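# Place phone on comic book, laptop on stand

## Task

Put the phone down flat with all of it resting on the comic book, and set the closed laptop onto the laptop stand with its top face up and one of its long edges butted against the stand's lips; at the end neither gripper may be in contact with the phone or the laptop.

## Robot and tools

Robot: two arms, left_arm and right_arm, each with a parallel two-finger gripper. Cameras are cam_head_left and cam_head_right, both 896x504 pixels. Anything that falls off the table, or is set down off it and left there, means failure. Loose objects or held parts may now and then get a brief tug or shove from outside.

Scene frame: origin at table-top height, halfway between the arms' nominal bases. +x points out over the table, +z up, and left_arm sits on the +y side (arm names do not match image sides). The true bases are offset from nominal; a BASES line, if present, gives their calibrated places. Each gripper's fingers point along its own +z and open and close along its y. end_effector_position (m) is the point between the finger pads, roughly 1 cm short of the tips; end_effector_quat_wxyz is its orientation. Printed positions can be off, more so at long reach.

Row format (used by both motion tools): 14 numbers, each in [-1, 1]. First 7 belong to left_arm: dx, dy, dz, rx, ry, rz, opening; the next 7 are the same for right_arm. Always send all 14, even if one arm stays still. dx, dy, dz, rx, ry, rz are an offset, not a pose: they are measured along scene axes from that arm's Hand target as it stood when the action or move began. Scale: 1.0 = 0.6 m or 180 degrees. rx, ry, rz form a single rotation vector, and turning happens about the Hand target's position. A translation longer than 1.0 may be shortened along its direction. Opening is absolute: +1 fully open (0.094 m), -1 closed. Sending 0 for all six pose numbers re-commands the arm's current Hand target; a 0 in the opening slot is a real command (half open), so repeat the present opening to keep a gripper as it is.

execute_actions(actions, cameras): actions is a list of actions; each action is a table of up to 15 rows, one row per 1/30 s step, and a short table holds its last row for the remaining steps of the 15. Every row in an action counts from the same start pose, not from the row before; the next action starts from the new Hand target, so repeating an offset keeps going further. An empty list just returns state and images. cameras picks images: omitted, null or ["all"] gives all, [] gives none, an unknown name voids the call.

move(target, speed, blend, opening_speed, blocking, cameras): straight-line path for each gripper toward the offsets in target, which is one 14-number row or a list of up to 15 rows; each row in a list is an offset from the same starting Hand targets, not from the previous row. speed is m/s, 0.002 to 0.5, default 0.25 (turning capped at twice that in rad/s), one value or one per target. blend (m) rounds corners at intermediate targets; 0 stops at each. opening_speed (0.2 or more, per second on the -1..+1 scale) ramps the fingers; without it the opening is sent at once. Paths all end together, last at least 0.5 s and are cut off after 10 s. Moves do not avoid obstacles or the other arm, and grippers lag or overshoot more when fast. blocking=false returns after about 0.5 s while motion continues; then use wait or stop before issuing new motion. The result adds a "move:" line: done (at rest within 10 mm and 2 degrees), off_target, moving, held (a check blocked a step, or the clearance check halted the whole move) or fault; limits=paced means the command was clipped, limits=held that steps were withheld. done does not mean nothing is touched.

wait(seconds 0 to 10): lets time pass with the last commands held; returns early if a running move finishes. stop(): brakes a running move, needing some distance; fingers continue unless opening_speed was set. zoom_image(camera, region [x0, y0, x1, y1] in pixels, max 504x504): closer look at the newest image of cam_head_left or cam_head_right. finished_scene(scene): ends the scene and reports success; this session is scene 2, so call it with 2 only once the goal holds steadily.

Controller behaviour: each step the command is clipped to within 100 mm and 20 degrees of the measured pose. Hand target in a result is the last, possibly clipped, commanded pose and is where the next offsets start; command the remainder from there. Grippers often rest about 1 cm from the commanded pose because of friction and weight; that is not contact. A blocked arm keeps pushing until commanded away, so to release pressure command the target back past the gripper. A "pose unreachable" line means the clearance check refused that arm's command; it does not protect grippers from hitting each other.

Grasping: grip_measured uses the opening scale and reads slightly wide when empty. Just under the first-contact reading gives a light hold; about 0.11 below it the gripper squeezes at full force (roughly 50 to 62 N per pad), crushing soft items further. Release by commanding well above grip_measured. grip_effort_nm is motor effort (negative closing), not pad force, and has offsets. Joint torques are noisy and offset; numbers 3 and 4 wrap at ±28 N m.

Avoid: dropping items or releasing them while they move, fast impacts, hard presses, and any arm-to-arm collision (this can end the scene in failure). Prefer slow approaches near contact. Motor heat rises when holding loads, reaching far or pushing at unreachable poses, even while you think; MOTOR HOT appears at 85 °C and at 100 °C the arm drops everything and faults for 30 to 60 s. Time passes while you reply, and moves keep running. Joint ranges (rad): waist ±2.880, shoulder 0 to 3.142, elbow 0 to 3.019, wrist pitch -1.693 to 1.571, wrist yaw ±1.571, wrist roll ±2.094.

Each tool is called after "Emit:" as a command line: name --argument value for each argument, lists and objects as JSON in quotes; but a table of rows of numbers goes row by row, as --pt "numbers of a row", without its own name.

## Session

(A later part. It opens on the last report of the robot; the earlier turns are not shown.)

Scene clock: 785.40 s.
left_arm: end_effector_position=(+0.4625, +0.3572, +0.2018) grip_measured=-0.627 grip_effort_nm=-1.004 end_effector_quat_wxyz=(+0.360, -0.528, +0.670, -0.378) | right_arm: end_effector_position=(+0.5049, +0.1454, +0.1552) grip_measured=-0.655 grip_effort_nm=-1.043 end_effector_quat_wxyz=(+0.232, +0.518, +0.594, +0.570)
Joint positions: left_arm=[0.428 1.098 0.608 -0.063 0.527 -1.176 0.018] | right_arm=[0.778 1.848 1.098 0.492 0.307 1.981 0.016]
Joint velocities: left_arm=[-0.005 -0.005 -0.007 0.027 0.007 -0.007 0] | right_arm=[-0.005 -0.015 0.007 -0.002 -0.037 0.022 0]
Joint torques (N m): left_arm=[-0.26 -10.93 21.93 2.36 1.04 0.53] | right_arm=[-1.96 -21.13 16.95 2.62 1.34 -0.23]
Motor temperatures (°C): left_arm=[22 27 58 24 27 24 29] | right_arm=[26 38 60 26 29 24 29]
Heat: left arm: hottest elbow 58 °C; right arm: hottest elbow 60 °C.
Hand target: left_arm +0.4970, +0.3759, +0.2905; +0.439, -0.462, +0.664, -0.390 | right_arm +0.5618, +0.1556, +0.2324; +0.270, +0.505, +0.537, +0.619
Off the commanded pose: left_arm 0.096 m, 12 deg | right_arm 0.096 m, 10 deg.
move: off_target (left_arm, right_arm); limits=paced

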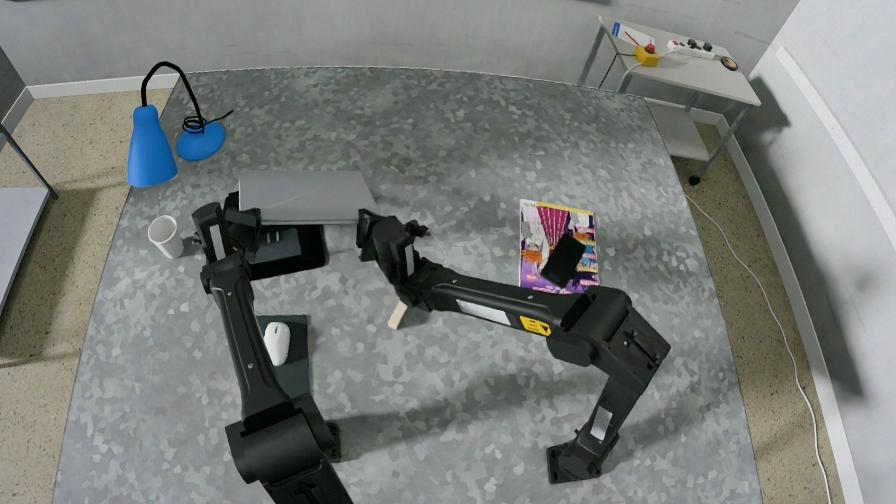

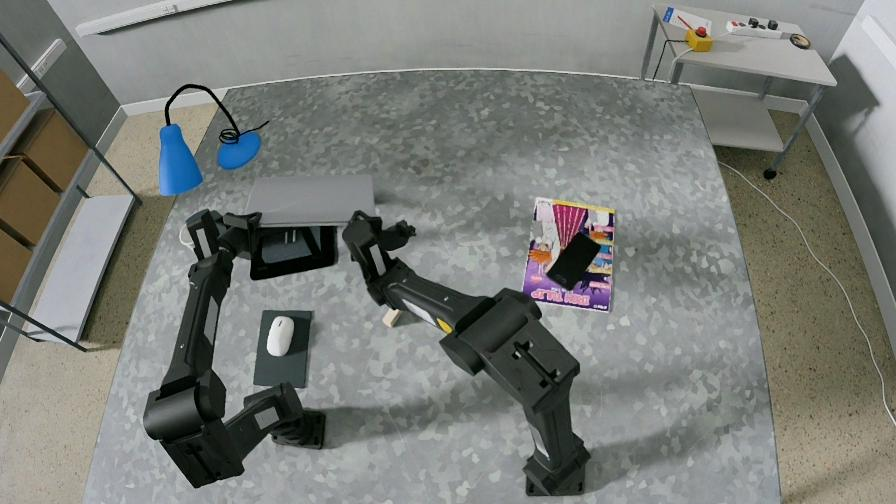

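Emit:
move --target '[0.0,0.09,0.0,0,0,0.01,-1, 0.02,0.09,0.03,0,0,0.01,-1]' --speed 0.12 --cameras '["cam_head_left","cam_head_right"]'

Emit:
zoom_image --camera "cam_head_left" --region '[130, 150, 410, 290]'

Emit:
zoom_image --camera "cam_head_right" --region '[130, 150, 410, 290]'

Scene clock: 799.97 s.
left_arm: end_effector_position=(+0.4662, +0.4054, +0.2027) grip_measured=-0.627 grip_effort_nm=-1.004 end_effector_quat_wxyz=(+0.364, -0.538, +0.660, -0.378) | right_arm: end_effector_position=(+0.5157, +0.1941, +0.1606) grip_measured=-0.654 grip_effort_nm=-1.038 end_effector_quat_wxyz=(+0.227, +0.508, +0.604, +0.570)
Joint positions: left_arm=[0.545 1.176 0.668 -0.072 0.609 -1.131 0.018] | right_arm=[0.817 1.92 1.238 0.419 0.32 1.975 0.016]
Joint velocities: left_arm=[-0.024 -0.015 -0.007 -0.012 -0.037 0.007 -0.001] | right_arm=[-0.005 -0.015 -0.002 -0.002 -0.051 0.007 0]
Joint torques (N m): left_arm=[0.03 -12.28 21.55 2.45 1.14 0.51] | right_arm=[-1.61 -23.3 17.55 2.77 1.33 -0.15]
Motor temperatures (°C): left_arm=[22 27 60 24 28 24 29] | right_arm=[26 38 67 26 29 24 29]
Heat: left arm: hottest elbow 60 °C; right arm: hottest elbow 67 °C.
Hand target: left_arm +0.4975, +0.4299, +0.2909; +0.446, -0.472, +0.657, -0.383 | right_arm +0.5700, +0.2080, +0.2434; +0.260, +0.497, +0.544, +0.624
Off the commanded pose: left_arm 0.096 m, 12 deg | right_arm 0.108 m, 10 deg; position clipped.
move: off_target (left_arm, right_arm); limits=paced

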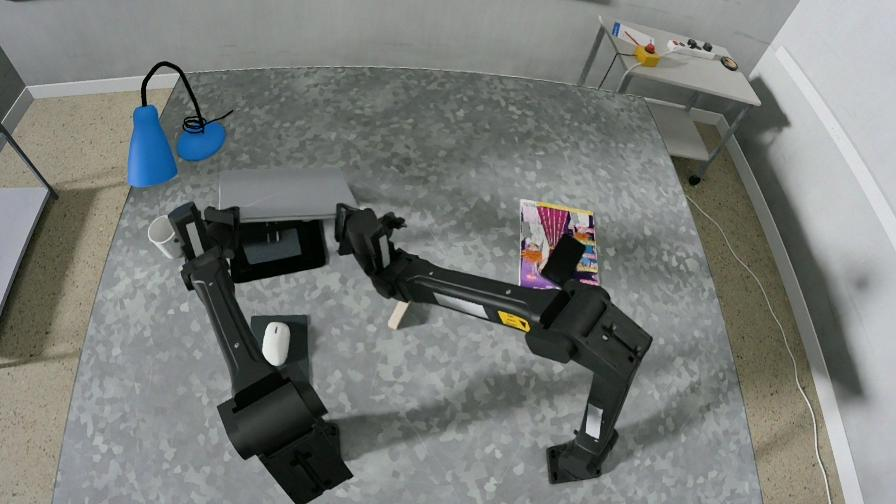

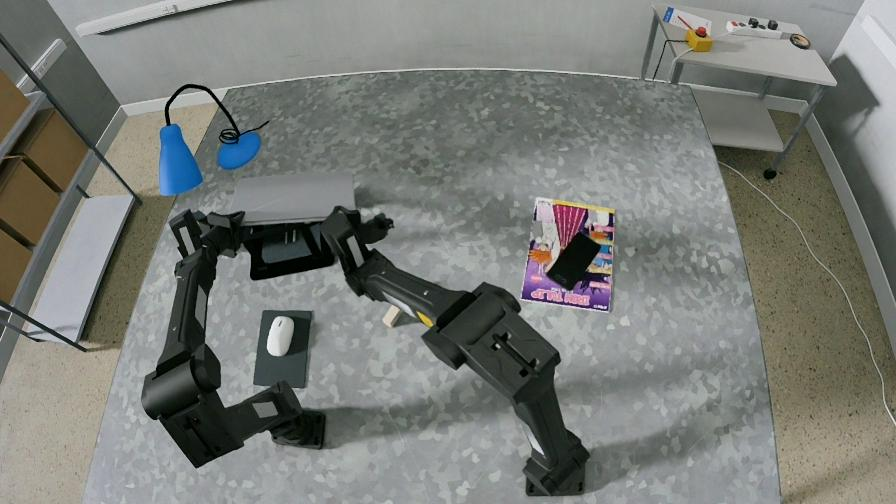

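Scaled by 1.800.

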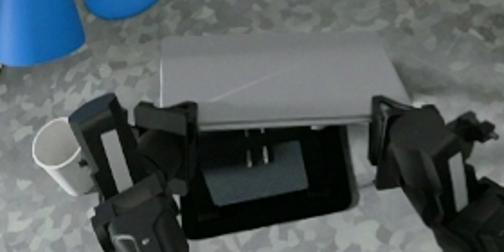

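Scaled by 1.800.

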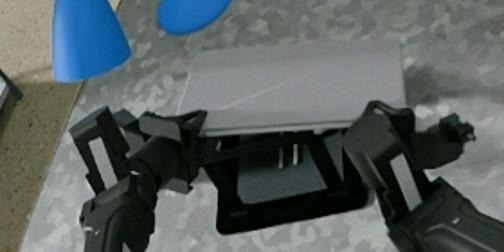

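Emit:
move --target '[0.0,0.0,-0.07,-0.05,0.01,0.01,-1, 0.0,0.0,-0.01,-0.05,0.01,0.01,-1]' --speed 0.1 --cameras '["cam_head_left","cam_head_right"]'

Emit:
zoom_image --camera "cam_head_left" --region '[130, 150, 410, 290]'

Emit:
zoom_image --camera "cam_head_right" --region '[130, 150, 410, 290]'

Scene clock: 806.43 s.
left_arm: end_effector_position=(+0.4733, +0.4113, +0.1802) grip_measured=-0.629 grip_effort_nm=-1.004 end_effector_quat_wxyz=(+0.330, -0.573, +0.633, -0.403) | right_arm: end_effector_position=(+0.5231, +0.1972, +0.1590) grip_measured=-0.654 grip_effort_nm=-1.038 end_effector_quat_wxyz=(+0.242, +0.497, +0.644, +0.529)
Joint positions: left_arm=[0.557 1.252 0.668 -0.023 0.639 -1.229 0.017] | right_arm=[0.811 1.92 1.296 0.278 0.314 1.911 0.016]
Joint velocities: left_arm=[0.005 -0.005 -0.012 -0.002 0.037 0.022 0] | right_arm=[-0.015 -0.015 0.007 0.002 0.007 0.037 0.001]
Joint torques (N m): left_arm=[0.15 -13.98 16.47 4.03 0.97 0.09] | right_arm=[-1.55 -24.41 16.54 2.33 0.83 -0.45]
Motor temperatures (°C): left_arm=[22 27 61 24 28 24 30] | right_arm=[26 40 68 26 29 24 29]
Heat: left arm: hottest elbow 61 °C; right arm: hottest elbow 68 °C.
Hand target: left_arm +0.4973, +0.4300, +0.2490; +0.403, -0.522, +0.625, -0.419 | right_arm +0.5700, +0.2084, +0.2374; +0.279, +0.476, +0.604, +0.576
Off the commanded pose: left_arm 0.075 m, 10 deg | right_arm 0.092 m, 9 deg.
move: off_target (left_arm, right_arm); limits=paced

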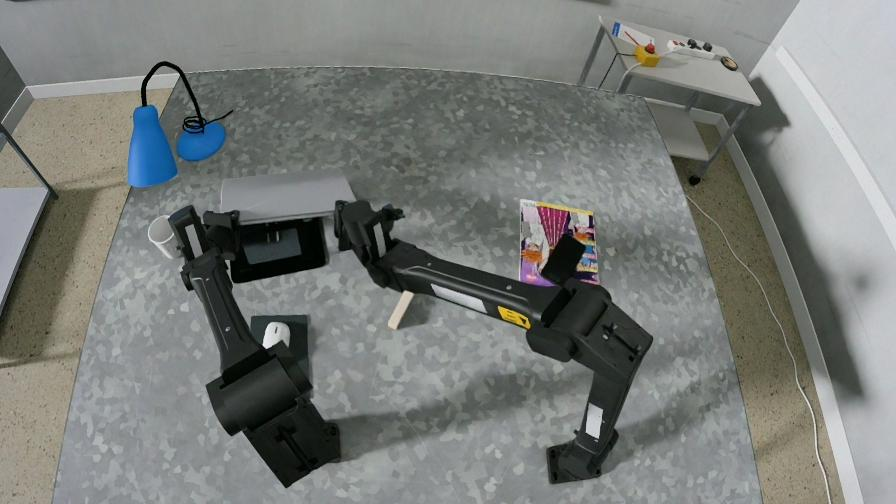

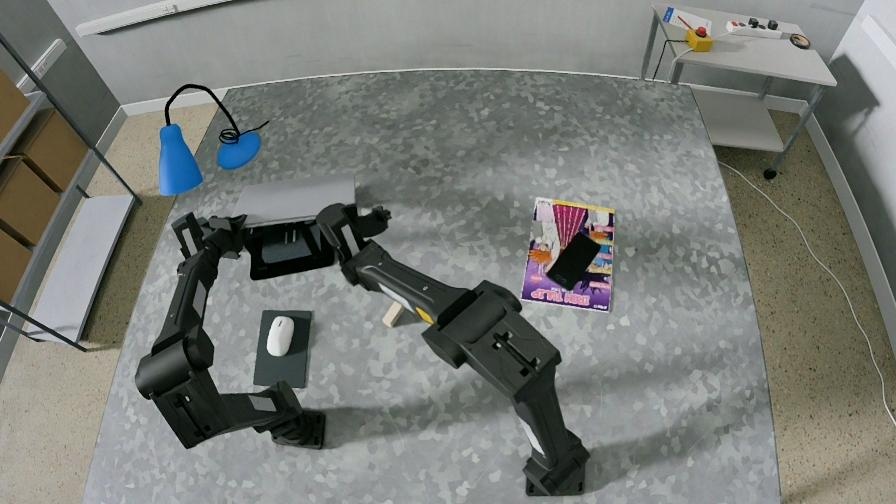

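Scaled by 1.800.

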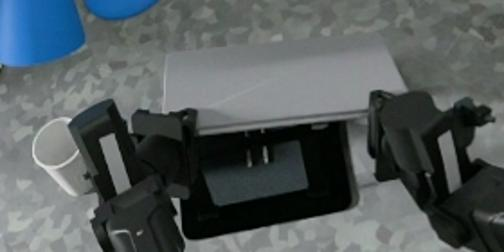

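Scaled by 1.800.

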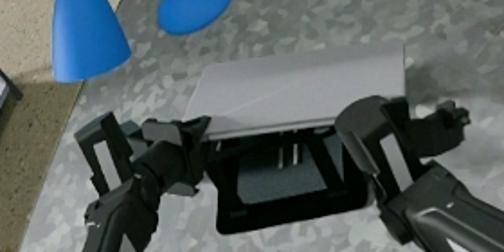

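Emit:
move --target '[0.0,0.0,-0.06,0.0,0.02,0.01,-1, 0.0,0.0,-0.03,0.0,0.02,0.01,-1]' --speed 0.1 --cameras '["cam_head_left","cam_head_right"]'

Emit:
zoom_image --camera "cam_head_left" --region '[130, 150, 410, 290]'

Emit:
zoom_image --camera "cam_head_right" --region '[130, 150, 410, 290]'

Scene clock: 810.37 s.
left_arm: end_effector_position=(+0.4767, +0.4134, +0.1633) grip_measured=-0.629 grip_effort_nm=-1.009 end_effector_quat_wxyz=(+0.321, -0.587, +0.632, -0.391) | right_arm: end_effector_position=(+0.5254, +0.1983, +0.1464) grip_measured=-0.654 grip_effort_nm=-1.043 end_effector_quat_wxyz=(+0.224, +0.498, +0.660, +0.516)
Joint positions: left_arm=[0.547 1.288 0.668 -0.016 0.607 -1.233 0.017] | right_arm=[0.8 1.933 1.311 0.23 0.271 1.918 0.016]
Joint velocities: left_arm=[0.005 -0.024 -0.002 -0.022 -0.051 0.007 0] | right_arm=[-0.015 0.015 0.007 0.007 -0.022 -0.007 0]
Joint torques (N m): left_arm=[-1.55 -12.57 14 4.11 -0.11 0.23] | right_arm=[-1.55 -24.7 15.86 2.36 0.48 -0.21]
Motor temperatures (°C): left_arm=[22 27 59 24 28 24 30] | right_arm=[26 41 68 26 29 24 29]
Heat: left arm: hottest elbow 59 °C; right arm: hottest elbow 68 °C.
Hand target: left_arm +0.4971, +0.4300, +0.2131; -0.390, +0.544, -0.629, +0.396 | right_arm +0.5698, +0.2084, +0.2194; +0.250, +0.484, +0.619, +0.565
Off the commanded pose: left_arm 0.056 m, 9 deg | right_arm 0.086 m, 8 deg.
move: off_target (left_arm, right_arm)

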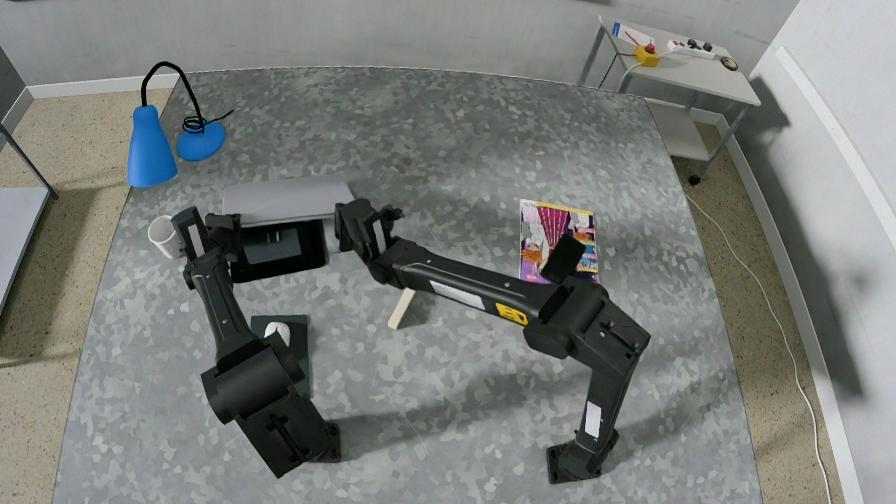

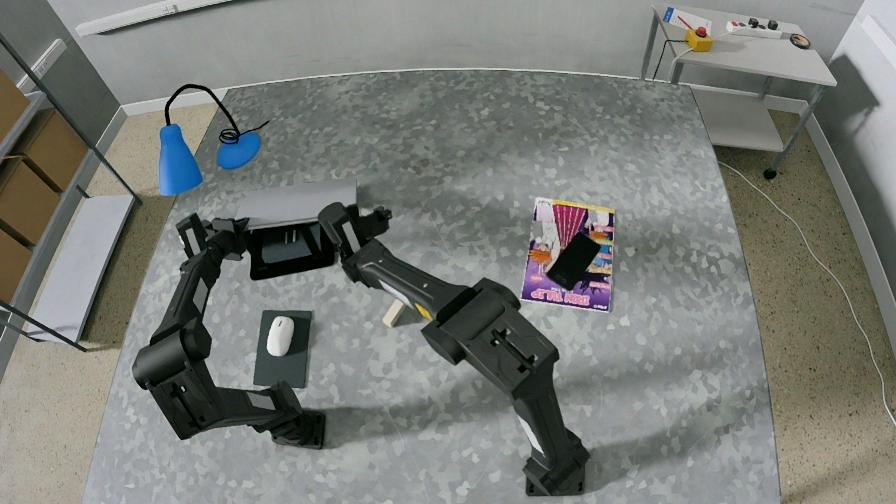

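Scaled by 1.800.

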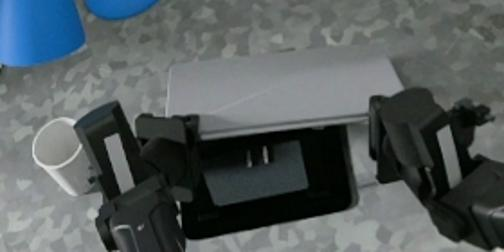

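Scaled by 1.800.

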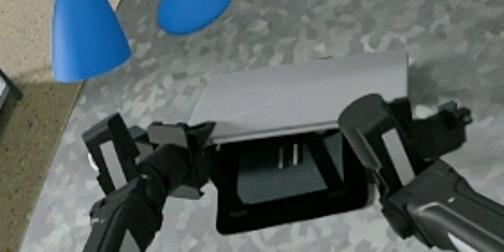

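Emit:
move --target '[0.0,0.0,-0.04,0.0,0.01,0.0,-1, 0.0,0.0,-0.05,0.0,0.01,0.0,-1]' --speed 0.1 --cameras '["cam_head_left","cam_head_right"]'

Emit:
zoom_image --camera "cam_head_left" --region '[130, 150, 410, 290]'

Emit:
zoom_image --camera "cam_head_right" --region '[130, 150, 410, 290]'

Scene clock: 814.13 s.
left_arm: end_effector_position=(+0.4821, +0.4156, +0.1567) grip_measured=-0.630 grip_effort_nm=-1.004 end_effector_quat_wxyz=(+0.325, -0.585, +0.633, -0.389) | right_arm: end_effector_position=(+0.5306, +0.1996, +0.1404) grip_measured=-0.654 grip_effort_nm=-1.043 end_effector_quat_wxyz=(+0.223, +0.500, +0.660, +0.514)
Joint positions: left_arm=[0.542 1.316 0.668 0.021 0.598 -1.234 0.017] | right_arm=[0.795 1.951 1.324 0.23 0.265 1.92 0.016]
Joint velocities: left_arm=[0.005 -0.015 0.002 -0.012 -0.081 -0.051 -0.001] | right_arm=[0.005 -0.005 0.002 0.002 -0.051 0.022 0.001]
Joint torques (N m): left_arm=[-0.91 -11.63 12.36 3.66 -0.19 0.4] | right_arm=[-1.32 -22.95 14.37 2.99 0.33 -0.03]
Motor temperatures (°C): left_arm=[22 27 58 24 28 24 30] | right_arm=[26 41 69 26 28 24 29]
Heat: left arm: hottest elbow 58 °C; right arm: hottest elbow 69 °C.
Hand target: left_arm +0.4969, +0.4302, +0.1891; -0.380, +0.550, -0.635, +0.387 | right_arm +0.5697, +0.2082, +0.1891; +0.241, +0.493, +0.623, +0.557
Off the commanded pose: left_arm 0.038 m, 7 deg | right_arm 0.063 m, 7 deg.
move: off_target (left_arm, right_arm)

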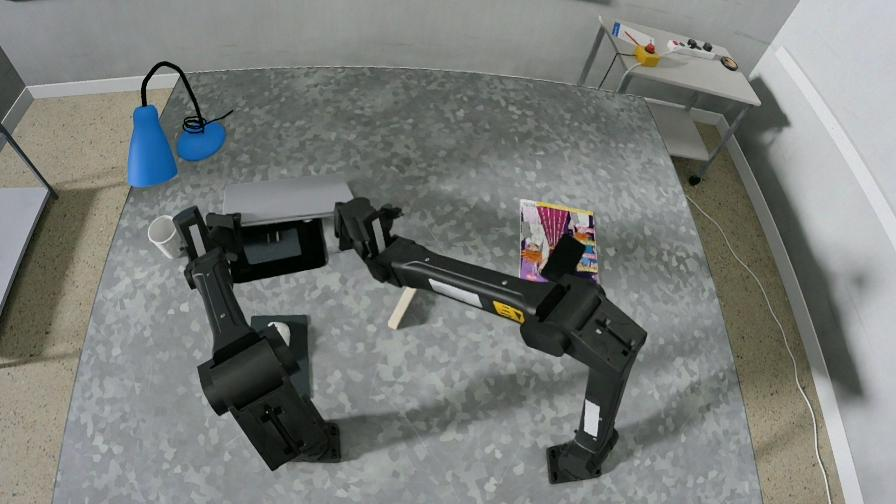

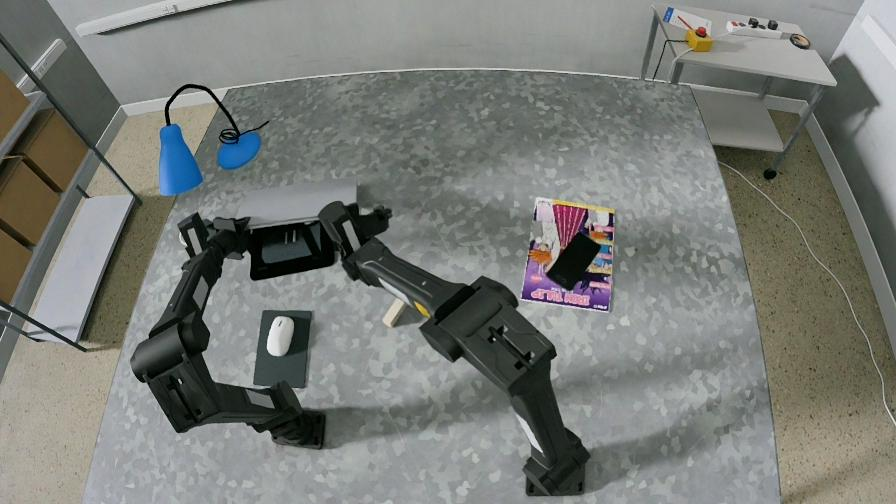

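Scaled by 1.800.

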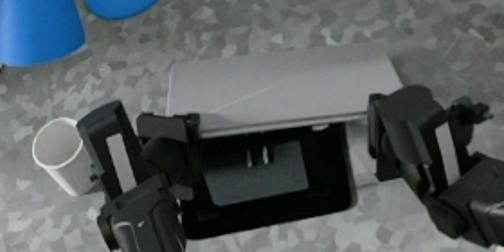

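Scaled by 1.800.

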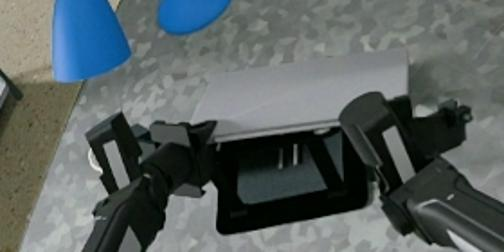

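Emit:
zoom_image --camera "cam_head_left" --region '[210, 165, 370, 255]'

Emit:
zoom_image --camera "cam_head_right" --region '[230, 165, 390, 255]'

Scaled by 3.150.

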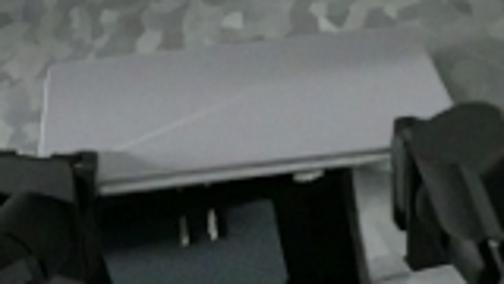

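Scaled by 3.150.

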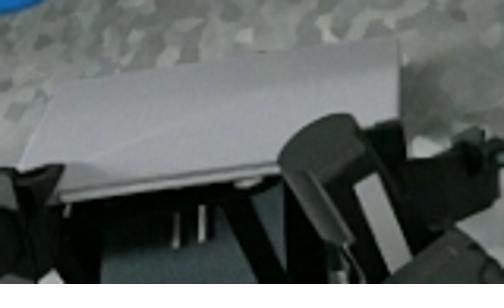

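Emit:
move --target '[-0.06,0.005,0.02,0.0,0.0,0.0,-1, -0.06,0.005,0.025,0.0,0.0,0.0,-1]' --speed 0.1 --cameras '["cam_head_left","cam_head_right"]'

Emit:
zoom_image --camera "cam_head_left" --region '[210, 165, 370, 255]'

Emit:
zoom_image --camera "cam_head_right" --region '[230, 165, 390, 255]'

Scene clock: 830.67 s.
left_arm: end_effector_position=(+0.4639, +0.4234, +0.1596) grip_measured=-0.629 grip_effort_nm=-1.009 end_effector_quat_wxyz=(+0.328, -0.590, +0.628, -0.388) | right_arm: end_effector_position=(+0.5200, +0.2100, +0.1419) grip_measured=-0.654 grip_effort_nm=-1.038 end_effector_quat_wxyz=(+0.223, +0.498, +0.661, +0.516)
Joint positions: left_arm=[0.586 1.276 0.645 -0.007 0.623 -1.215 0.017] | right_arm=[0.82 1.949 1.324 0.23 0.285 1.925 0.016]
Joint velocities: left_arm=[-0.015 -0.005 -0.012 -0.002 -0.081 0.037 0] | right_arm=[0.005 0.005 -0.012 -0.007 0.022 0.095 0]
Joint torques (N m): left_arm=[0.21 -15.44 10.66 2.28 0.84 0.63] | right_arm=[0.15 -27.63 10.73 2.58 1.1 0.07]
Motor temperatures (°C): left_arm=[22 27 54 24 27 24 30] | right_arm=[26 41 68 26 27 24 29]
Heat: left arm: hottest elbow 54 °C; right arm: hottest elbow 68 °C.
Hand target: left_arm +0.4612, +0.4336, +0.2009; -0.380, +0.551, -0.635, +0.386 | right_arm +0.5338, +0.2119, +0.2045; +0.240, +0.493, +0.623, +0.557
Off the commanded pose: left_arm 0.043 m, 8 deg | right_arm 0.064 m, 7 deg.
move: off_target (left_arm, right_arm)

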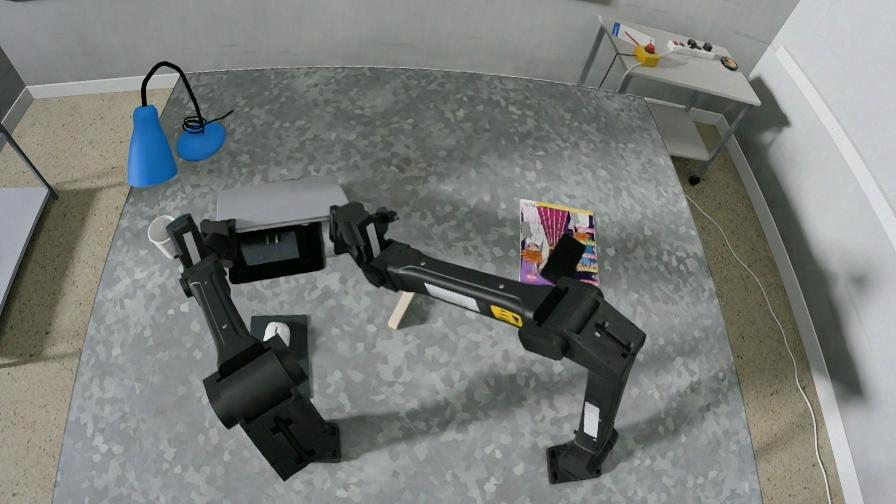

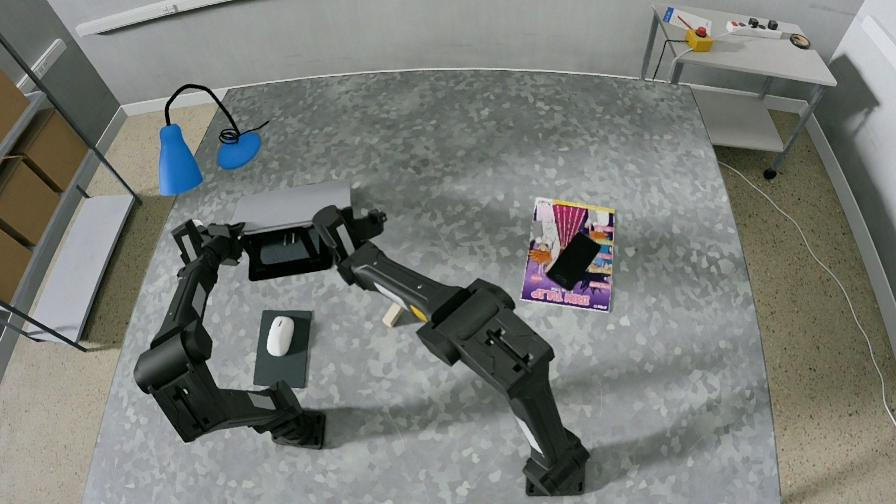

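Scaled by 3.150.

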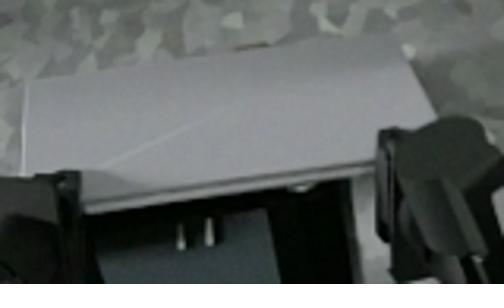

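Scaled by 3.150.

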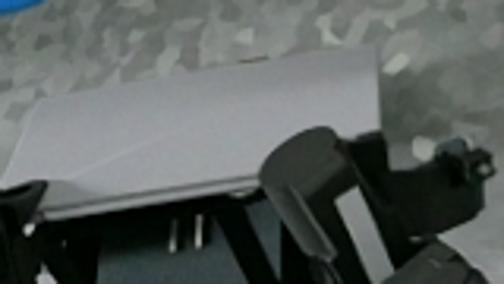

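Emit:
move --target '[-0.055,0.0,0.0,0.0,0.0,0.0,-1, -0.05,0.0,0.0,0.0,0.0,0.0,-1]' --speed 0.1 --cameras '["cam_head_left","cam_head_right"]'

Emit:
zoom_image --camera "cam_head_left" --region '[140, 165, 370, 295]'

Emit:
zoom_image --camera "cam_head_right" --region '[170, 165, 400, 295]'

Scene clock: 836.60 s.
left_arm: end_effector_position=(+0.4302, +0.4286, +0.1609) grip_measured=-0.629 grip_effort_nm=-1.004 end_effector_quat_wxyz=(-0.330, +0.594, -0.624, +0.386) | right_arm: end_effector_position=(+0.4923, +0.2166, +0.1424) grip_measured=-0.654 grip_effort_nm=-1.038 end_effector_quat_wxyz=(+0.221, +0.497, +0.664, +0.513)
Joint positions: left_arm=[0.655 1.199 0.592 -0.057 0.668 -1.173 0.017] | right_arm=[0.86 1.918 1.282 0.23 0.318 1.94 0.016]
Joint velocities: left_arm=[-0.015 -0.015 -0.002 0.007 -0.037 -0.037 0.001] | right_arm=[0.005 -0.034 -0.002 0.007 -0.022 -0.022 0]
Joint torques (N m): left_arm=[-0.32 -14.97 10.8 1.81 1.17 0.6] | right_arm=[0.5 -27.87 9.2 3.15 1.22 -0.03]
Motor temperatures (°C): left_arm=[22 27 53 24 28 24 30] | right_arm=[26 42 65 26 28 24 29]
Heat: left arm: hottest elbow 53 °C; right arm: hottest elbow 65 °C.
Hand target: left_arm +0.4282, +0.4339, +0.2008; -0.380, +0.551, -0.635, +0.386 | right_arm +0.5037, +0.2124, +0.2047; +0.240, +0.493, +0.623, +0.557
Off the commanded pose: left_arm 0.040 m, 8 deg | right_arm 0.063 m, 7 deg.
move: off_target (left_arm, right_arm)

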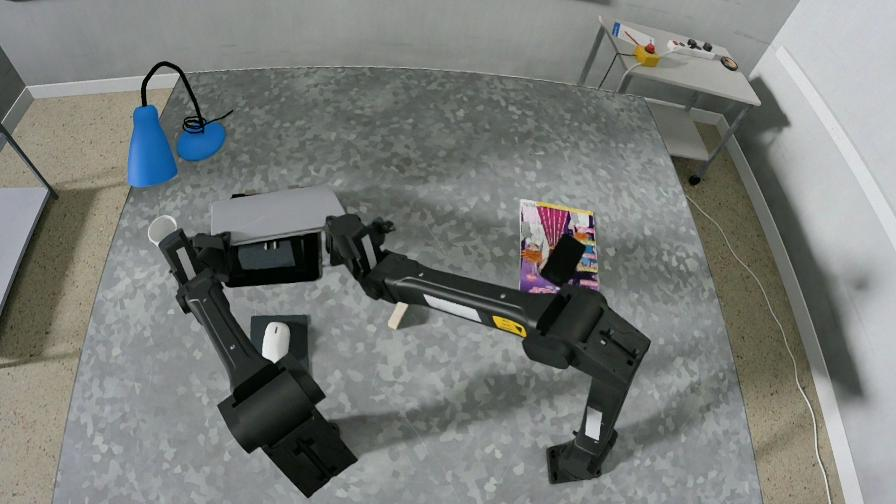

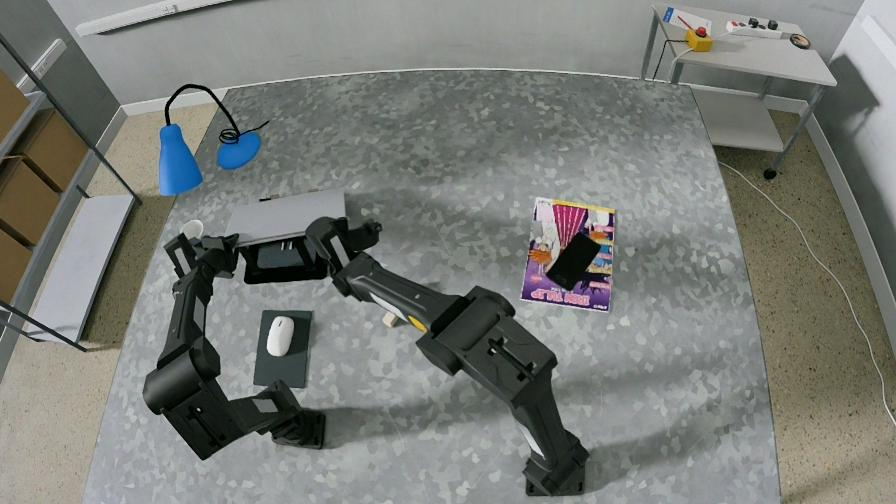

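Scaled by 2.191.

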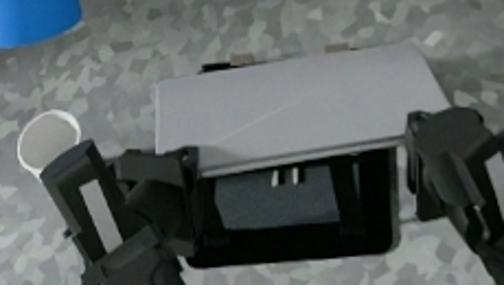

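Scaled by 2.191.

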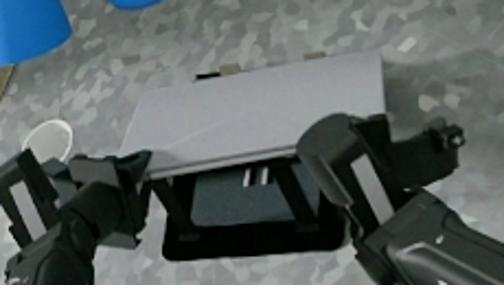

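Emit:
move --target '[0.0,-0.005,-0.05,0.0,0.0,0.0,-1, 0.0,-0.005,-0.06,0.0,0.0,0.0,-1]' --speed 0.08 --cameras '["cam_head_left","cam_head_right"]'

Emit:
zoom_image --camera "cam_head_left" --region '[140, 165, 370, 295]'

Emit:
zoom_image --camera "cam_head_right" --region '[170, 165, 400, 295]'

Scene clock: 843.97 s.
left_arm: end_effector_position=(+0.4295, +0.4264, +0.1600) grip_measured=-0.630 grip_effort_nm=-1.013 end_effector_quat_wxyz=(+0.349, -0.579, +0.624, -0.392) | right_arm: end_effector_position=(+0.4905, +0.2137, +0.1428) grip_measured=-0.654 grip_effort_nm=-1.043 end_effector_quat_wxyz=(+0.227, +0.491, +0.654, +0.529)
Joint positions: left_arm=[0.655 1.199 0.559 0.025 0.678 -1.174 0.017] | right_arm=[0.861 1.918 1.251 0.304 0.323 1.93 0.016]
Joint velocities: left_arm=[-0.015 -0.005 -0.007 0.027 -0.037 0.007 -0.001] | right_arm=[-0.015 -0.015 -0.007 -0.002 0.022 0.037 -0.001]
Joint torques (N m): left_arm=[0.38 -10.29 9.05 2.85 0.67 0.63] | right_arm=[-0.32 -23.71 8.57 3.62 0.95 0.09]
Motor temperatures (°C): left_arm=[22 28 50 24 28 24 30] | right_arm=[26 42 63 26 28 24 29]
Heat: left arm: hottest elbow 50 °C; right arm: hottest elbow 63 °C.
Hand target: left_arm +0.4280, +0.4310, +0.1711; -0.380, +0.551, -0.635, +0.386 | right_arm +0.5035, +0.2093, +0.1688; +0.240, +0.493, +0.623, +0.557
Off the commanded pose: left_arm 0.012 m, 5 deg | right_arm 0.029 m, 5 deg.
move: off_target (left_arm, right_arm)

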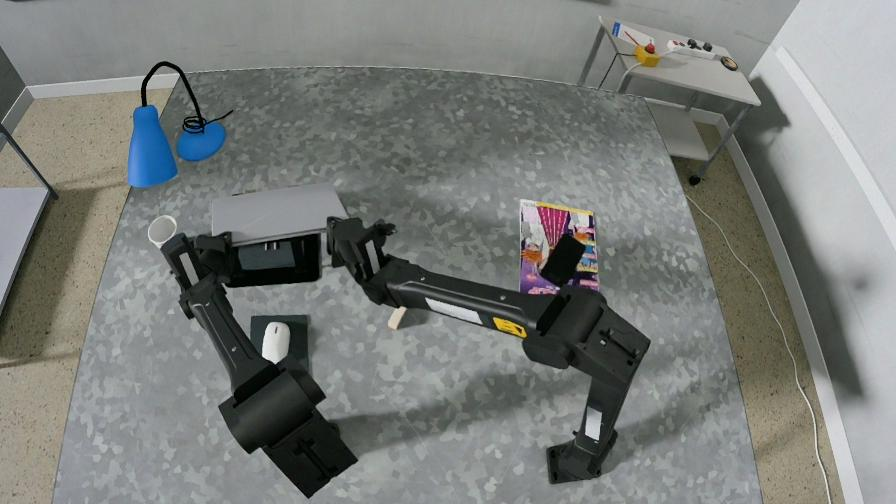

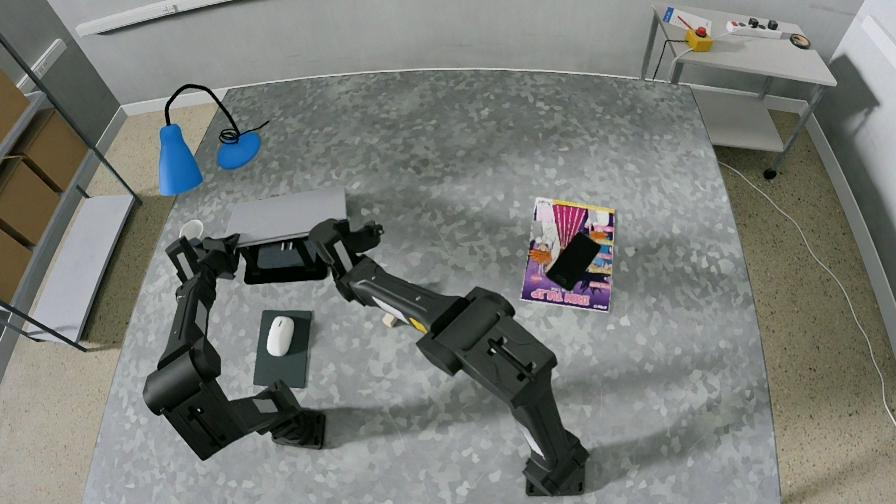

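Scaled by 2.191.

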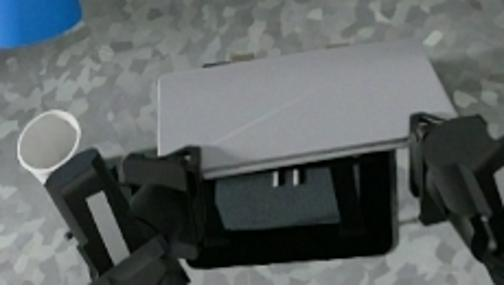

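Scaled by 2.191.

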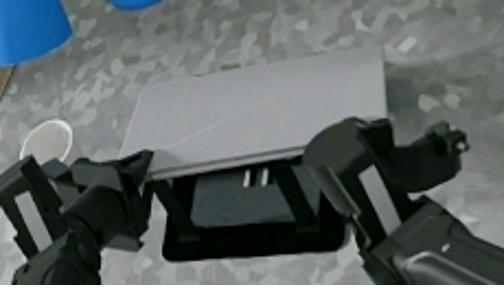

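Emit:
move --target '[0.0,-0.005,-0.02,0.0,0.07,0.0,-1, 0.0,-0.005,-0.03,0.0,0.07,0.0,-1]' --speed 0.08 --cameras '["cam_head_left","cam_head_right"]'

Emit:
zoom_image --camera "cam_head_left" --region '[140, 165, 370, 295]'

Emit:
zoom_image --camera "cam_head_right" --region '[170, 165, 400, 295]'

Scene clock: 853.33 s.
left_arm: end_effector_position=(+0.4251, +0.4248, +0.1564) grip_measured=-0.625 grip_effort_nm=-1.009 end_effector_quat_wxyz=(-0.300, +0.613, -0.642, +0.349) | right_arm: end_effector_position=(+0.4860, +0.2122, +0.1354) grip_measured=-0.654 grip_effort_nm=-1.038 end_effector_quat_wxyz=(+0.183, +0.521, +0.673, +0.492)
Joint positions: left_arm=[0.633 1.182 0.632 -0.221 0.599 -1.122 0.018] | right_arm=[0.852 1.899 1.286 0.13 0.269 2.012 0.016]
Joint velocities: left_arm=[-0.005 -0.015 -0.002 -0.012 -0.037 -0.007 0] | right_arm=[-0.005 -0.015 0.002 0.007 0.037 0.007 0]
Joint torques (N m): left_arm=[-2.49 -7.88 12.34 -0.06 -0.87 1.05] | right_arm=[-1.08 -23.18 10.76 0.47 -0.02 0.72]
Motor temperatures (°C): left_arm=[22 28 49 24 28 24 30] | right_arm=[26 43 60 26 28 24 29]
Heat: left arm: hottest elbow 49 °C; right arm: hottest elbow 60 °C.
Hand target: left_arm +0.4281, +0.4283, +0.1587; -0.308, +0.590, -0.673, +0.322 | right_arm +0.5032, +0.2066, +0.1504; +0.169, +0.552, +0.646, +0.500
Off the commanded pose: left_arm 0.005 m, 5 deg | right_arm 0.024 m, 5 deg.
joint sent to its limit (right arm) — joint 6 (wrist roll), upper limit. The joint targets still meet the commanded pose.
move: off_target (left_arm, right_arm)

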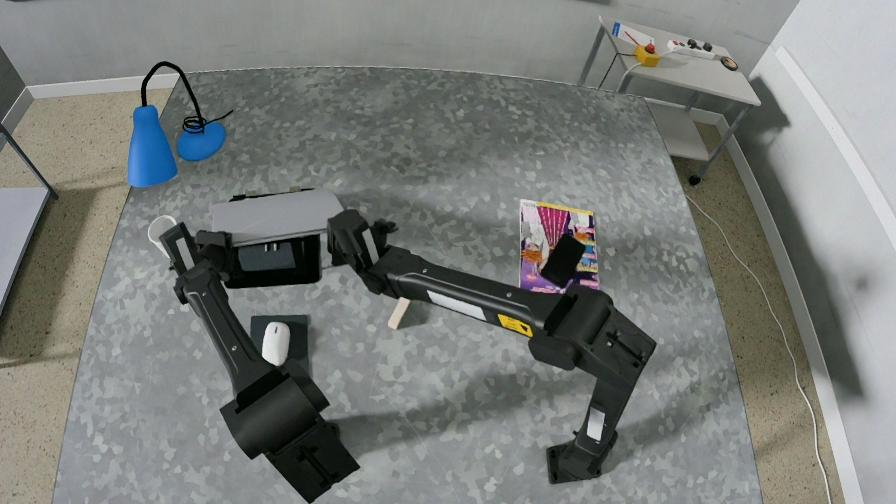

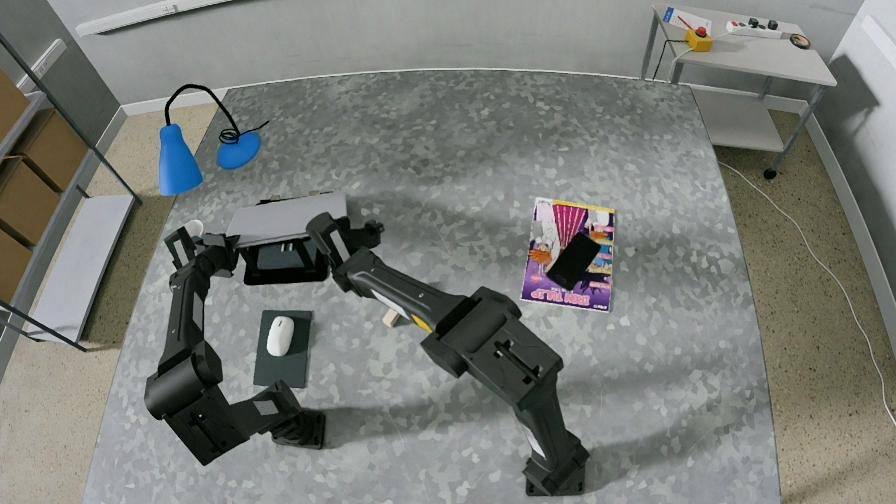

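Scaled by 2.191.

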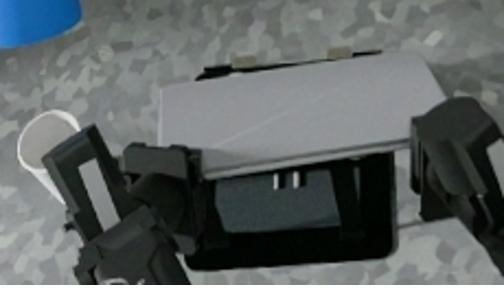

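Scaled by 2.191.

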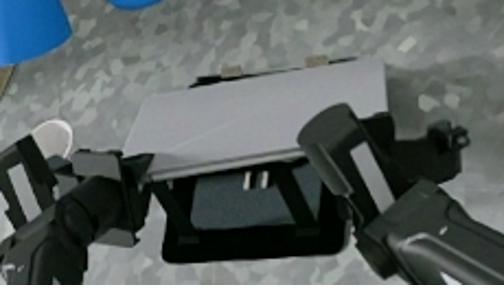

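Emit:
move --target '[0.035,0.005,-0.025,0.0,0.0,0.0,-1, 0.035,0.005,-0.03,0.0,0.0,0.0,-1]' --speed 0.06 --cameras '["cam_head_left","cam_head_right"]'

Emit:
zoom_image --camera "cam_head_left" --region '[140, 165, 370, 295]'

Emit:
zoom_image --camera "cam_head_right" --region '[170, 165, 400, 295]'

Scene clock: 858.20 s.
left_arm: end_effector_position=(+0.4431, +0.4224, +0.1505) grip_measured=-0.624 grip_effort_nm=-1.013 end_effector_quat_wxyz=(+0.301, -0.605, +0.648, -0.350) | right_arm: end_effector_position=(+0.4998, +0.2089, +0.1313) grip_measured=-0.654 grip_effort_nm=-1.033 end_effector_quat_wxyz=(+0.181, +0.525, +0.671, +0.492)
Joint positions: left_arm=[0.598 1.234 0.651 -0.173 0.582 -1.133 0.018] | right_arm=[0.831 1.919 1.306 0.129 0.25 2.012 0.016]
Joint velocities: left_arm=[-0.015 0.005 -0.012 -0.002 0.007 0.007 -0.001] | right_arm=[-0.024 -0.015 0.002 0.002 0.022 -0.022 0.002]
Joint torques (N m): left_arm=[-0.85 -6.12 12.11 0.85 -1.08 0.89] | right_arm=[-1.2 -20.25 12.03 1.33 -0.07 0.65]
Motor temperatures (°C): left_arm=[22 27 48 24 28 25 30] | right_arm=[26 43 59 26 28 24 30]
Heat: left arm: hottest elbow 48 °C; right arm: hottest elbow 59 °C.
Hand target: left_arm +0.4490, +0.4310, +0.1438; -0.309, +0.590, -0.673, +0.322 | right_arm +0.5243, +0.2091, +0.1322; +0.169, +0.552, +0.646, +0.500
Off the commanded pose: left_arm 0.013 m, 5 deg | right_arm 0.024 m, 5 deg.
move: off_target (left_arm, right_arm)

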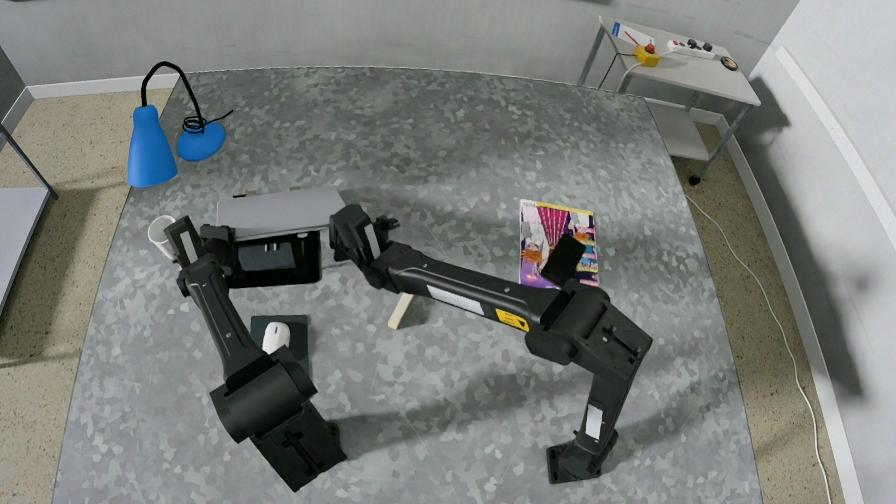

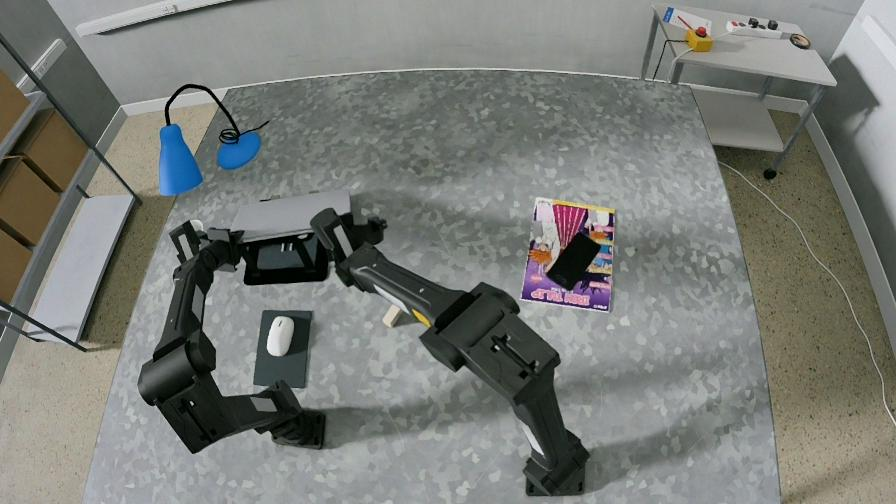

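Scaled by 2.191.

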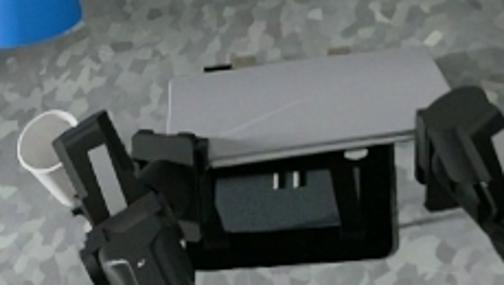

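Scaled by 2.191.

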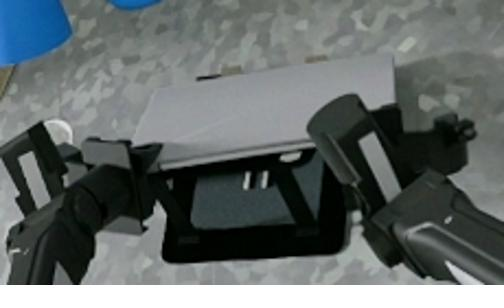

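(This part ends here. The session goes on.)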